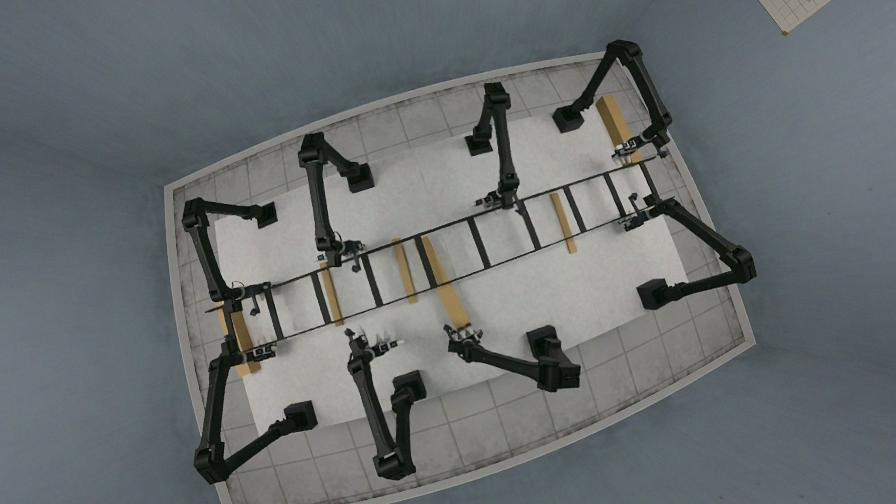

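Scene clock: 752.90 s.
Joint torques (N m): arm1=[1.55 -11.99 7.27 0.03 0.09 0.21] | arm2=[0.5 -32.15 17.96 -0.25 -0.12 -0.03] | arm3=[1.73 -29.98 14.13 0.87 -0.54 -0.06] | arm4=[-2.14 -12.04 7.42 1.13 -0.07 0.03] | arm5=[-1.2 -24.12 12.85 2.18 0.35 -0.01] | arm6=[0.91 -7.12 7.8 0.03 0.24 0.11] | arm7=[-1.55 -13.57 9.73 1.14 1.27 -0.03] | arm8=[-0.38 -28.63 15.61 0.58 0.19 0.07]
Motor temperatures (°C): arm1=[34 37 50 29 30 30] | arm2=[35 55 59 32 30 33] | arm3=[34 48 59 30 35 31] | arm4=[32 40 48 32 29 32] | arm5=[31 38 59 28 32 28] | arm6=[29 33 45 29 30 30] | arm7=[36 39 37 30 37 30] | arm8=[33 43 54 31 29 29]
Heat: arm1: hottest joint3_rad 50 °C; arm2: hottest joint3_rad 59 °C; arm3: hottest joint3_rad 59 °C; arm4: hottest joint3_rad 48 °C; arm5: hottest joint3_rad 59 °C; arm6: hottest joint3_rad 45 °C; arm7: hottest joint2_rad 39 °C; arm8: hottest joint3_rad 54 °C.
move: arm7 off_target
Joint velocities: within noise
arm1, arm2, arm3, arm4, arm5, arm6, arm8: as last shown
arm2.on_its_own: joint2_rad reads +1.626 and still pushes toward +1.390 since a time_out; joint3_rad reads +1.394 and still pushes toward +1.490 since a time_out
arm3.on_its_own: joint2_rad reads +1.705 and still pushes toward +1.540 since a time_out; joint3_rad reads +1.380 and still pushes toward +1.470 since a time_out
arm7.joint_positions: joint1_rad=+1.103 joint2_rad=+1.890 joint3_rad=+1.190 joint4_rad=-0.895 joint5_rad=-0.023 joint6_rad=+0.931 hand_index_mcp=-0.697 hand_index_abd=+0.000 hand_index_pip=-0.306 hand_index_dip=-0.003 hand_middle_mcp=-0.711 hand_middle_abd=-0.001 hand_middle_pip=-0.307 hand_middle_dip=-0.003 hand_ring_mcp=-0.685 hand_ring_abd=+0.000 hand_ring_pip=-0.297 hand_ring_dip=-0.003 hand_thumb_cmc=+0.700 hand_thumb_axl=+0.677 hand_thumb_mcp=-0.600 hand_thumb_ipl=+0.168 hand_current_limit=+0.750 hand_speed=-0.600
arm7.joint_status: not commanded
arm7.hand_state: goal,goal,goal,goal,goal,goal,goal,goal,goal,goal,goal,goal,goal,goal,goal,goal
arm7.index_mcp_current_ma: 6
arm7.index_abd_current_ma: 0
arm7.index_pip_current_ma: -16
arm7.index_dip_current_ma: -6
arm7.middle_mcp_current_ma: -31
arm7.middle_abd_current_ma: -1
arm7.middle_pip_current_ma: -19
arm7.middle_dip_current_ma: -6
arm7.ring_mcp_current_ma: 45
arm7.ring_abd_current_ma: 1
arm7.ring_pip_current_ma: 5
arm7.ring_dip_current_ma: -5
arm7.thumb_cmc_current_ma: 1
arm7.thumb_axl_current_ma: -2
arm7.thumb_mcp_current_ma: 1
arm7.thumb_ipl_current_ma: -1
arm7.hand_goal_index_mcp: -0.700
arm7.hand_goal_index_abd: 0.000
arm7.hand_goal_index_pip: -0.300
arm7.hand_goal_index_dip: 0.000
arm7.hand_goal_middle_mcp: -0.700
arm7.hand_goal_middle_abd: 0.000
arm7.hand_goal_middle_pip: -0.300
arm7.hand_goal_middle_dip: 0.000
arm7.hand_goal_ring_mcp: -0.700
arm7.hand_goal_ring_abd: 0.000
arm7.hand_goal_ring_pip: -0.300
arm7.hand_goal_ring_dip: 0.000
arm7.hand_goal_thumb_cmc: 0.700
arm7.hand_goal_thumb_axl: 0.678
arm7.hand_goal_thumb_mcp: -0.600
arm7.hand_goal_thumb_ipl: 0.168
arm7.hand: x=-0.0562 y=-0.3264 z=+0.7702 quat_wxyz=(+0.004, -0.068, +0.998, -0.017) (m; scene frame)
arm7.hand_target: x=-0.0591 y=-0.2915 z=+0.7689 quat_wxyz=(+0.000, -0.050, +0.999, +0.000) (m; scene frame)
arm7.hand_status: off_target (0.037 m and 2.9 deg from the pose sent, 0.102 m and 3.3 deg at the start)
arm8.on_its_own: joint2_rad reads +1.790 and still pushes toward +1.600 since a time_out
pictures: arm7_cam_wrist, cam_high
Images, in order (width x height): arm7_cam_wrist 896x504, cam_high 896x504.

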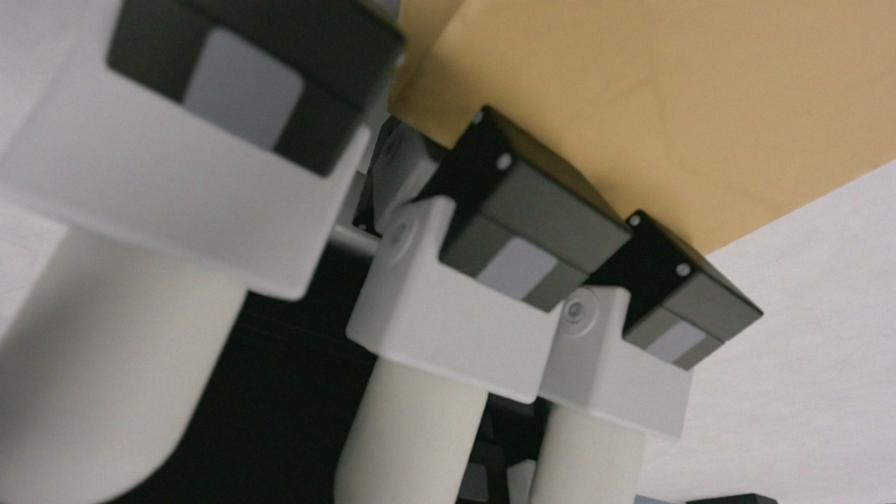

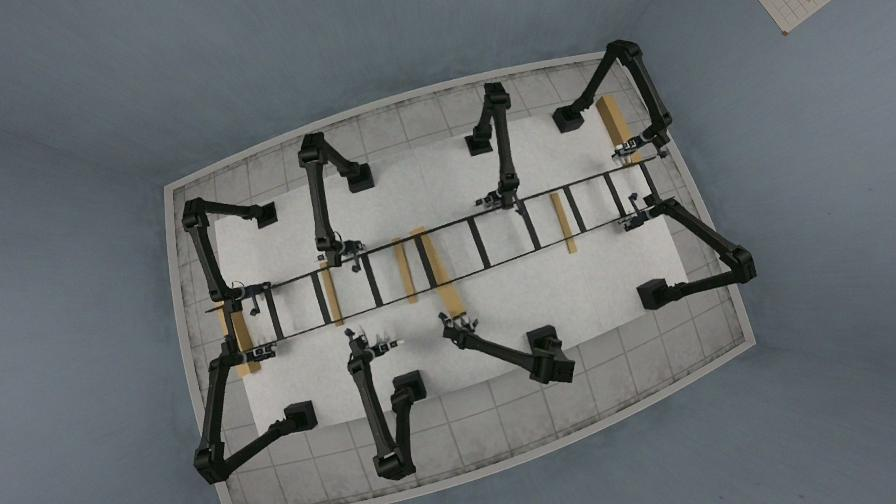

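>>> move(arm7={"target": [-0.0613, -0.26, 0.768, 0, -0.05, 0.999, 0], "speed": 0.08}, cameras=["cam_high"])

>>> zoom_image(camera="cam_high", region=[300, 180, 600, 360])

Scene clock: 754.67 s.
Joint torques (N m): arm1=[1.73 -12.1 7.24 -0.08 0.05 0.18] | arm2=[0.21 -32.67 18.07 -0.21 -0.08 -0.06] | arm3=[1.73 -29.74 14.12 0.88 -0.53 -0.05] | arm4=[-2.14 -12.04 7.42 1.13 -0.07 0.02] | arm5=[-1.03 -25.05 12.85 2.07 0.34 0] | arm6=[0.91 -7.24 7.76 0.05 0.24 0.11] | arm7=[-1.14 -14.15 9.88 1.13 1.18 -0.04] | arm8=[-0.73 -28.69 15.54 0.64 0.22 0.06]
Motor temperatures (°C): arm1=[34 37 50 29 30 30] | arm2=[35 55 59 32 30 33] | arm3=[34 48 59 30 35 31] | arm4=[32 40 48 32 29 32] | arm5=[31 39 59 28 32 28] | arm6=[29 33 45 29 30 30] | arm7=[36 39 37 30 37 30] | arm8=[33 44 54 31 29 29]
Heat: arm1: hottest joint3_rad 50 °C; arm2: hottest joint3_rad 59 °C; arm3: hottest joint3_rad 59 °C; arm4: hottest joint3_rad 48 °C; arm5: hottest joint3_rad 59 °C; arm6: hottest joint3_rad 45 °C; arm7: hottest joint2_rad 39 °C; arm8: hottest joint3_rad 54 °C.
move: arm7 off_target
Joint velocities: within noise
arm1, arm2, arm3, arm4, arm5, arm6, arm8: as last shown
arm2.on_its_own: joint2_rad reads +1.626 and still pushes toward +1.390 since a time_out; joint3_rad reads +1.394 and still pushes toward +1.490 since a time_out
arm3.on_its_own: joint2_rad reads +1.705 and still pushes toward +1.540 since a time_out; joint3_rad reads +1.380 and still pushes toward +1.470 since a time_out
arm7.joint_positions: joint1_rad=+1.049 joint2_rad=+1.923 joint3_rad=+1.246 joint4_rad=-0.917 joint5_rad=-0.021 joint6_rad=+0.882 hand_index_mcp=-0.699 hand_index_abd=+0.000 hand_index_pip=-0.305 hand_index_dip=-0.003 hand_middle_mcp=-0.712 hand_middle_abd=+0.000 hand_middle_pip=-0.308 hand_middle_dip=-0.003 hand_ring_mcp=-0.685 hand_ring_abd=+0.000 hand_ring_pip=-0.297 hand_ring_dip=-0.003 hand_thumb_cmc=+0.700 hand_thumb_axl=+0.677 hand_thumb_mcp=-0.600 hand_thumb_ipl=+0.168 hand_current_limit=+0.750 hand_speed=-0.600
arm7.joint_status: not commanded
arm7.hand_state: goal,goal,goal,goal,goal,goal,goal,goal,goal,goal,goal,goal,goal,goal,goal,goal
arm7.index_mcp_current_ma: 1
arm7.index_abd_current_ma: 0
arm7.index_pip_current_ma: -12
arm7.index_dip_current_ma: -6
arm7.middle_mcp_current_ma: -34
arm7.middle_abd_current_ma: 0
arm7.middle_pip_current_ma: -22
arm7.middle_dip_current_ma: -6
arm7.ring_mcp_current_ma: 45
arm7.ring_abd_current_ma: 1
arm7.ring_pip_current_ma: 5
arm7.ring_dip_current_ma: -5
arm7.thumb_cmc_current_ma: 1
arm7.thumb_axl_current_ma: -2
arm7.thumb_mcp_current_ma: 1
arm7.thumb_ipl_current_ma: -1
arm7.hand_goal_index_mcp: -0.700
arm7.hand_goal_index_abd: 0.000
arm7.hand_goal_index_pip: -0.300
arm7.hand_goal_index_dip: 0.000
arm7.hand_goal_middle_mcp: -0.700
arm7.hand_goal_middle_abd: 0.000
arm7.hand_goal_middle_pip: -0.300
arm7.hand_goal_middle_dip: 0.000
arm7.hand_goal_ring_mcp: -0.700
arm7.hand_goal_ring_abd: 0.000
arm7.hand_goal_ring_pip: -0.300
arm7.hand_goal_ring_dip: 0.000
arm7.hand_goal_thumb_cmc: 0.700
arm7.hand_goal_thumb_axl: 0.678
arm7.hand_goal_thumb_mcp: -0.600
arm7.hand_goal_thumb_ipl: 0.168
arm7.hand: x=-0.0569 y=-0.2945 z=+0.7707 quat_wxyz=(+0.003, -0.066, +0.998, -0.016) (m; scene frame)
arm7.hand_target: x=-0.0593 y=-0.2613 z=+0.7688 quat_wxyz=(+0.000, -0.050, +0.999, +0.000) (m; scene frame)
arm7.hand_status: off_target (0.035 m and 2.6 deg from the pose sent, 0.067 m and 2.9 deg at the start)
arm8.on_its_own: joint2_rad reads +1.790 and still pushes toward +1.600 since a time_out
pictures: cam_high
Images, in order (width x height): cam_high 896x504.

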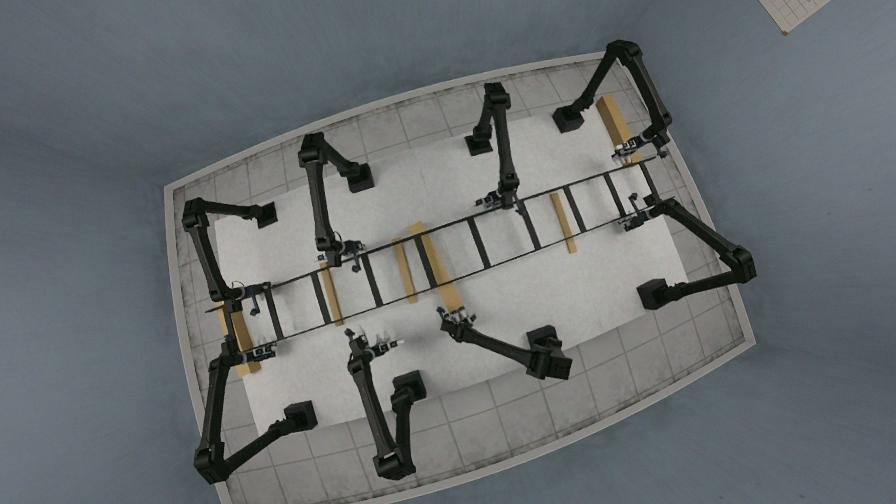

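Scaled by 1.680.

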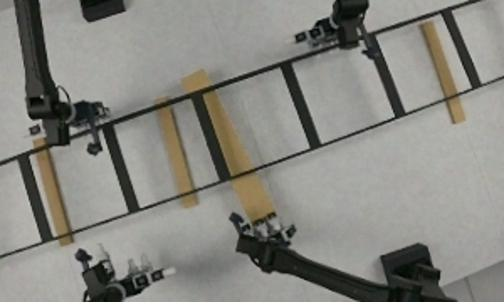

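>>> move(arm1={"joints": {"joint1_rad": 1.3, "joint6_rad": 1.33, "hand_index_mcp": -0.7, "hand_middle_mcp": -0.7, "hand_ring_mcp": -0.7, "hand_index_pip": -0.3, "hand_middle_pip": -0.3, "hand_ring_pip": -0.3, "hand_index_dip": 0, "hand_middle_dip": 0, "hand_ring_dip": 0, "hand_thumb_cmc": 0.7, "hand_thumb_mcp": -0.6, "hand_current_limit": 0.75}, "min_time_s": 3}, cameras=["cam_high"])

>>> move(arm1={"target": [1.40, 0.76, 0.97, 0, 1, 0, 0], "speed": 0.15}, cameras=["cam_high", "arm1_cam_wrist"])

Scene clock: 760.57 s.
Joint torques (N m): arm1=[1.32 -12.1 7.5 0.01 0.22 0.21] | arm2=[0.5 -33.14 18.19 -0.31 -0.08 -0.06] | arm3=[1.73 -29.86 14.17 0.83 -0.54 -0.05] | arm4=[-2.08 -12.04 7.43 1.11 -0.07 0.02] | arm5=[-1.26 -25.11 12.94 1.83 0.41 0] | arm6=[0.79 -7.12 7.77 0.06 0.25 0.11] | arm7=[-1.08 -14.04 9.94 1.1 1.17 -0.05] | arm8=[-1.03 -29.86 15.25 0.54 0.22 0.05]
Motor temperatures (°C): arm1=[34 37 49 29 30 30] | arm2=[35 54 58 32 30 33] | arm3=[34 49 59 30 35 31] | arm4=[32 40 48 32 29 32] | arm5=[31 40 59 28 32 28] | arm6=[29 33 45 29 30 30] | arm7=[36 40 38 30 37 29] | arm8=[33 45 55 31 29 29]
Heat: arm1: hottest joint3_rad 49 °C; arm2: hottest joint3_rad 58 °C; arm3: hottest joint3_rad 59 °C; arm4: hottest joint3_rad 48 °C; arm5: hottest joint3_rad 59 °C; arm6: hottest joint3_rad 45 °C; arm7: hottest joint2_rad 40 °C; arm8: hottest joint3_rad 55 °C.
move: arm1 off_target
Joint velocities: within noise
arm1.joint_positions: joint1_rad=+1.297 joint2_rad=+1.477 joint3_rad=+1.217 joint4_rad=-1.309 joint5_rad=+0.003 joint6_rad=+1.316 hand_index_mcp=-0.681 hand_index_abd=+0.003 hand_index_pip=-0.296 hand_index_dip=-0.003 hand_middle_mcp=-0.679 hand_middle_abd=-0.003 hand_middle_pip=-0.296 hand_middle_dip=-0.003 hand_ring_mcp=-0.680 hand_ring_abd=-0.003 hand_ring_pip=-0.297 hand_ring_dip=-0.002 hand_thumb_cmc=+0.702 hand_thumb_axl=+0.677 hand_thumb_mcp=-0.599 hand_thumb_ipl=+0.168 hand_current_limit=+0.750 hand_speed=-0.600
arm1.joint_status: hand_middle_mcp off_target (ended at -0.679, target -0.700); hand_ring_mcp off_target (ended at -0.680, target -0.700); the others done
arm1.hand_state: goal,goal,goal,goal,blocked,goal,goal,goal,blocked,goal,goal,goal,goal,goal,goal,goal
arm1.index_mcp_current_ma: 58
arm1.index_abd_current_ma: 6
arm1.index_pip_current_ma: 8
arm1.index_dip_current_ma: -5
arm1.middle_mcp_current_ma: 67
arm1.middle_abd_current_ma: -4
arm1.middle_pip_current_ma: 8
arm1.middle_dip_current_ma: -6
arm1.ring_mcp_current_ma: 64
arm1.ring_abd_current_ma: -4
arm1.ring_pip_current_ma: 7
arm1.ring_dip_current_ma: -4
arm1.thumb_cmc_current_ma: 4
arm1.thumb_axl_current_ma: -1
arm1.thumb_mcp_current_ma: 2
arm1.thumb_ipl_current_ma: -1
arm1.hand_goal_index_mcp: -0.700
arm1.hand_goal_index_abd: 0.000
arm1.hand_goal_index_pip: -0.300
arm1.hand_goal_index_dip: 0.000
arm1.hand_goal_middle_mcp: -0.700
arm1.hand_goal_middle_abd: 0.000
arm1.hand_goal_middle_pip: -0.300
arm1.hand_goal_middle_dip: 0.000
arm1.hand_goal_ring_mcp: -0.700
arm1.hand_goal_ring_abd: 0.000
arm1.hand_goal_ring_pip: -0.300
arm1.hand_goal_ring_dip: 0.000
arm1.hand_goal_thumb_cmc: 0.700
arm1.hand_goal_thumb_axl: 0.678
arm1.hand_goal_thumb_mcp: -0.600
arm1.hand_goal_thumb_ipl: 0.168
arm1.hand: x=+1.4837 y=+0.4598 z=+0.9786 quat_wxyz=(+0.001, +1.000, +0.005, +0.001) (m; scene frame)
arm1.hand_target: x=+1.4802 y=+0.4619 z=+0.9812 quat_wxyz=(+0.001, +1.000, -0.001, +0.001) (m; scene frame)
arm1.hand_status: not commanded
arm2, arm3, arm4, arm5, arm6, arm7, arm8: as last shown
arm2.on_its_own: joint2_rad reads +1.626 and still pushes toward +1.390 since a time_out; joint3_rad reads +1.394 and still pushes toward +1.490 since a time_out
arm3.on_its_own: joint2_rad reads +1.705 and still pushes toward +1.540 since a time_out; joint3_rad reads +1.380 and still pushes toward +1.470 since a time_out
arm7.hand: x=-0.0568 y=-0.2946 z=+0.7707 quat_wxyz=(+0.003, -0.066, +0.998, -0.016) (m; scene frame)
arm7.hand_target: x=-0.0592 y=-0.2614 z=+0.7688 quat_wxyz=(+0.000, -0.050, +0.999, +0.000) (m; scene frame)
arm8.on_its_own: joint2_rad reads +1.790 and still pushes toward +1.600 since a time_out
pictures: cam_high
Images, in order (width x height): cam_high 896x504.

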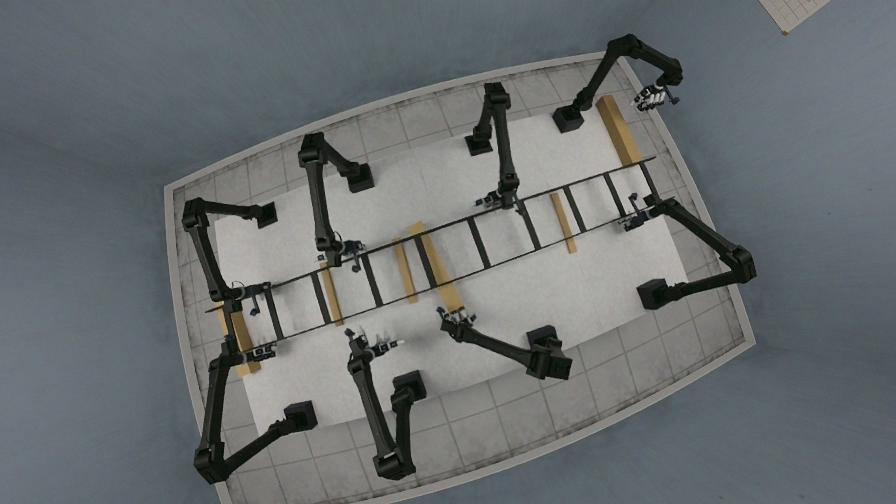

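Scene clock: 763.47 s.
Joint torques (N m): arm1=[1.2 -7.82 9.22 0.4 0.11 0.25] | arm2=[0.44 -33.2 18.1 -0.1 -0.11 -0.11] | arm3=[1.61 -29.86 14.17 0.91 -0.53 -0.06] | arm4=[-2.14 -12.04 7.42 1.11 -0.07 0.02] | arm5=[-1.03 -24.59 12.83 1.92 0.39 0.05] | arm6=[0.91 -7.18 7.75 0.05 0.24 0.11] | arm7=[-1.2 -14.21 9.95 1.14 1.18 -0.03] | arm8=[0.5 -29.33 15.56 0.53 0.25 0.1]
Motor temperatures (°C): arm1=[34 37 49 29 30 30] | arm2=[35 54 58 32 30 33] | arm3=[34 49 59 30 35 31] | arm4=[32 40 48 32 29 32] | arm5=[31 40 60 29 32 28] | arm6=[29 33 45 29 30 30] | arm7=[36 40 39 30 37 29] | arm8=[33 45 55 31 29 29]
Heat: arm1: hottest joint3_rad 49 °C; arm2: hottest joint3_rad 58 °C; arm3: hottest joint3_rad 59 °C; arm4: hottest joint3_rad 48 °C; arm5: hottest joint3_rad 60 °C; arm6: hottest joint3_rad 45 °C; arm7: hottest joint2_rad 40 °C; arm8: hottest joint3_rad 55 °C.
move: arm1 off_target
Joint velocities: within noise
arm1.joint_positions: joint1_rad=+2.075 joint2_rad=+1.355 joint3_rad=+1.064 joint4_rad=-1.295 joint5_rad=-0.012 joint6_rad=+2.071 hand_index_mcp=-0.681 hand_index_abd=+0.003 hand_index_pip=-0.296 hand_index_dip=-0.003 hand_middle_mcp=-0.679 hand_middle_abd=-0.003 hand_middle_pip=-0.296 hand_middle_dip=-0.003 hand_ring_mcp=-0.680 hand_ring_abd=-0.003 hand_ring_pip=-0.297 hand_ring_dip=-0.002 hand_thumb_cmc=+0.702 hand_thumb_axl=+0.677 hand_thumb_mcp=-0.599 hand_thumb_ipl=+0.168 hand_current_limit=+0.750 hand_speed=-0.600
arm1.joint_status: not commanded
arm1.hand_state: goal,goal,goal,goal,blocked,goal,goal,goal,blocked,goal,goal,goal,goal,goal,goal,goal
arm1.index_mcp_current_ma: 58
arm1.index_abd_current_ma: 6
arm1.index_pip_current_ma: 8
arm1.index_dip_current_ma: -5
arm1.middle_mcp_current_ma: 67
arm1.middle_abd_current_ma: -4
arm1.middle_pip_current_ma: 8
arm1.middle_dip_current_ma: -6
arm1.ring_mcp_current_ma: 64
arm1.ring_abd_current_ma: -4
arm1.ring_pip_current_ma: 7
arm1.ring_dip_current_ma: -4
arm1.thumb_cmc_current_ma: 4
arm1.thumb_axl_current_ma: -1
arm1.thumb_mcp_current_ma: 2
arm1.thumb_ipl_current_ma: -1
arm1.hand_goal_index_mcp: -0.700
arm1.hand_goal_index_abd: 0.000
arm1.hand_goal_index_pip: -0.300
arm1.hand_goal_index_dip: 0.000
arm1.hand_goal_middle_mcp: -0.700
arm1.hand_goal_middle_abd: 0.000
arm1.hand_goal_middle_pip: -0.300
arm1.hand_goal_middle_dip: 0.000
arm1.hand_goal_ring_mcp: -0.700
arm1.hand_goal_ring_abd: 0.000
arm1.hand_goal_ring_pip: -0.300
arm1.hand_goal_ring_dip: 0.000
arm1.hand_goal_thumb_cmc: 0.700
arm1.hand_goal_thumb_axl: 0.678
arm1.hand_goal_thumb_mcp: -0.600
arm1.hand_goal_thumb_ipl: 0.168
arm1.hand: x=+1.3921 y=+0.7520 z=+0.9686 quat_wxyz=(-0.002, +1.000, +0.016, -0.008) (m; scene frame)
arm1.hand_target: x=+1.4001 y=+0.7595 z=+0.9700 quat_wxyz=(-0.006, +1.000, +0.012, -0.003) (m; scene frame)
arm1.hand_status: off_target (0.011 m and 2.1 deg from the pose sent, 0.312 m and 0.6 deg at the start; a joint's target at an end of its range on 26 of 87 steps)
arm2, arm3, arm4, arm5, arm6, arm7: as last shown
arm2.on_its_own: joint2_rad reads +1.626 and still pushes toward +1.390 since a time_out; joint3_rad reads +1.394 and still pushes toward +1.490 since a time_out
arm3.on_its_own: joint2_rad reads +1.705 and still pushes toward +1.540 since a time_out; joint3_rad reads +1.380 and still pushes toward +1.470 since a time_out
arm8.joint_positions: joint1_rad=+0.018 joint2_rad=+1.790 joint3_rad=+1.264 joint4_rad=-1.115 joint5_rad=+0.010 joint6_rad=+0.054 hand_index_mcp=+0.815 hand_index_abd=-0.001 hand_index_pip=-0.652 hand_index_dip=+0.515 hand_middle_mcp=+0.817 hand_middle_abd=-0.002 hand_middle_pip=-0.668 hand_middle_dip=+0.518 hand_ring_mcp=+0.817 hand_ring_abd=+0.001 hand_ring_pip=-0.675 hand_ring_dip=+0.509 hand_thumb_cmc=+0.715 hand_thumb_axl=+0.677 hand_thumb_mcp=+0.223 hand_thumb_ipl=+0.168 hand_current_limit=+0.750 hand_speed=-0.600
arm8.joint_status: not commanded
arm8.hand_state: blocked,goal,blocked,blocked,blocked,goal,blocked,blocked,blocked,goal,blocked,blocked,goal,goal,goal,goal
arm8.index_mcp_current_ma: 157
arm8.index_abd_current_ma: 0
arm8.index_pip_current_ma: 285
arm8.index_dip_current_ma: 65
arm8.middle_mcp_current_ma: 166
arm8.middle_abd_current_ma: -1
arm8.middle_pip_current_ma: 219
arm8.middle_dip_current_ma: 74
arm8.ring_mcp_current_ma: 166
arm8.ring_abd_current_ma: 0
arm8.ring_pip_current_ma: 192
arm8.ring_dip_current_ma: 50
arm8.thumb_cmc_current_ma: 0
arm8.thumb_axl_current_ma: 0
arm8.thumb_mcp_current_ma: -3
arm8.thumb_ipl_current_ma: 0
arm8.hand_goal_index_mcp: 0.754
arm8.hand_goal_index_abd: 0.000
arm8.hand_goal_index_pip: -0.750
arm8.hand_goal_index_dip: 0.480
arm8.hand_goal_middle_mcp: 0.754
arm8.hand_goal_middle_abd: 0.000
arm8.hand_goal_middle_pip: -0.750
arm8.hand_goal_middle_dip: 0.480
arm8.hand_goal_ring_mcp: 0.754
arm8.hand_goal_ring_abd: 0.000
arm8.hand_goal_ring_pip: -0.750
arm8.hand_goal_ring_dip: 0.480
arm8.hand_goal_thumb_cmc: 0.714
arm8.hand_goal_thumb_axl: 0.678
arm8.hand_goal_thumb_mcp: 0.226
arm8.hand_goal_thumb_ipl: 0.168
arm8.on_its_own: joint2_rad reads +1.790 and still pushes toward +1.600 since a time_out
arm8.hand: x=+1.1636 y=-0.0899 z=+0.8595 quat_wxyz=(+0.001, -0.005, +1.000, -0.030) (m; scene frame)
arm8.hand_target: x=+1.1716 y=-0.0546 z=+1.0033 quat_wxyz=(-0.005, +0.001, +0.994, +0.110) (m; scene frame)
arm8.hand_status: not commanded
pictures: arm1_cam_wrist, cam_high
Images, in order (width x height): arm1_cam_wrist 896x504, cam_high 896x504.

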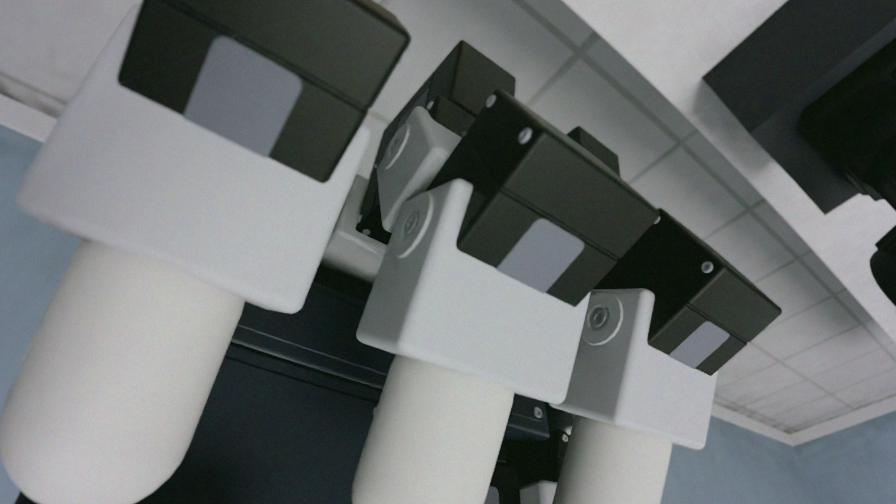

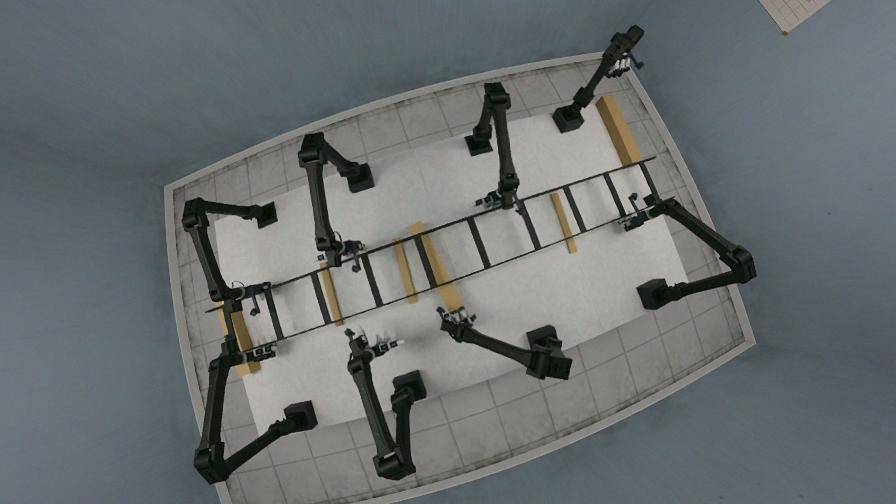

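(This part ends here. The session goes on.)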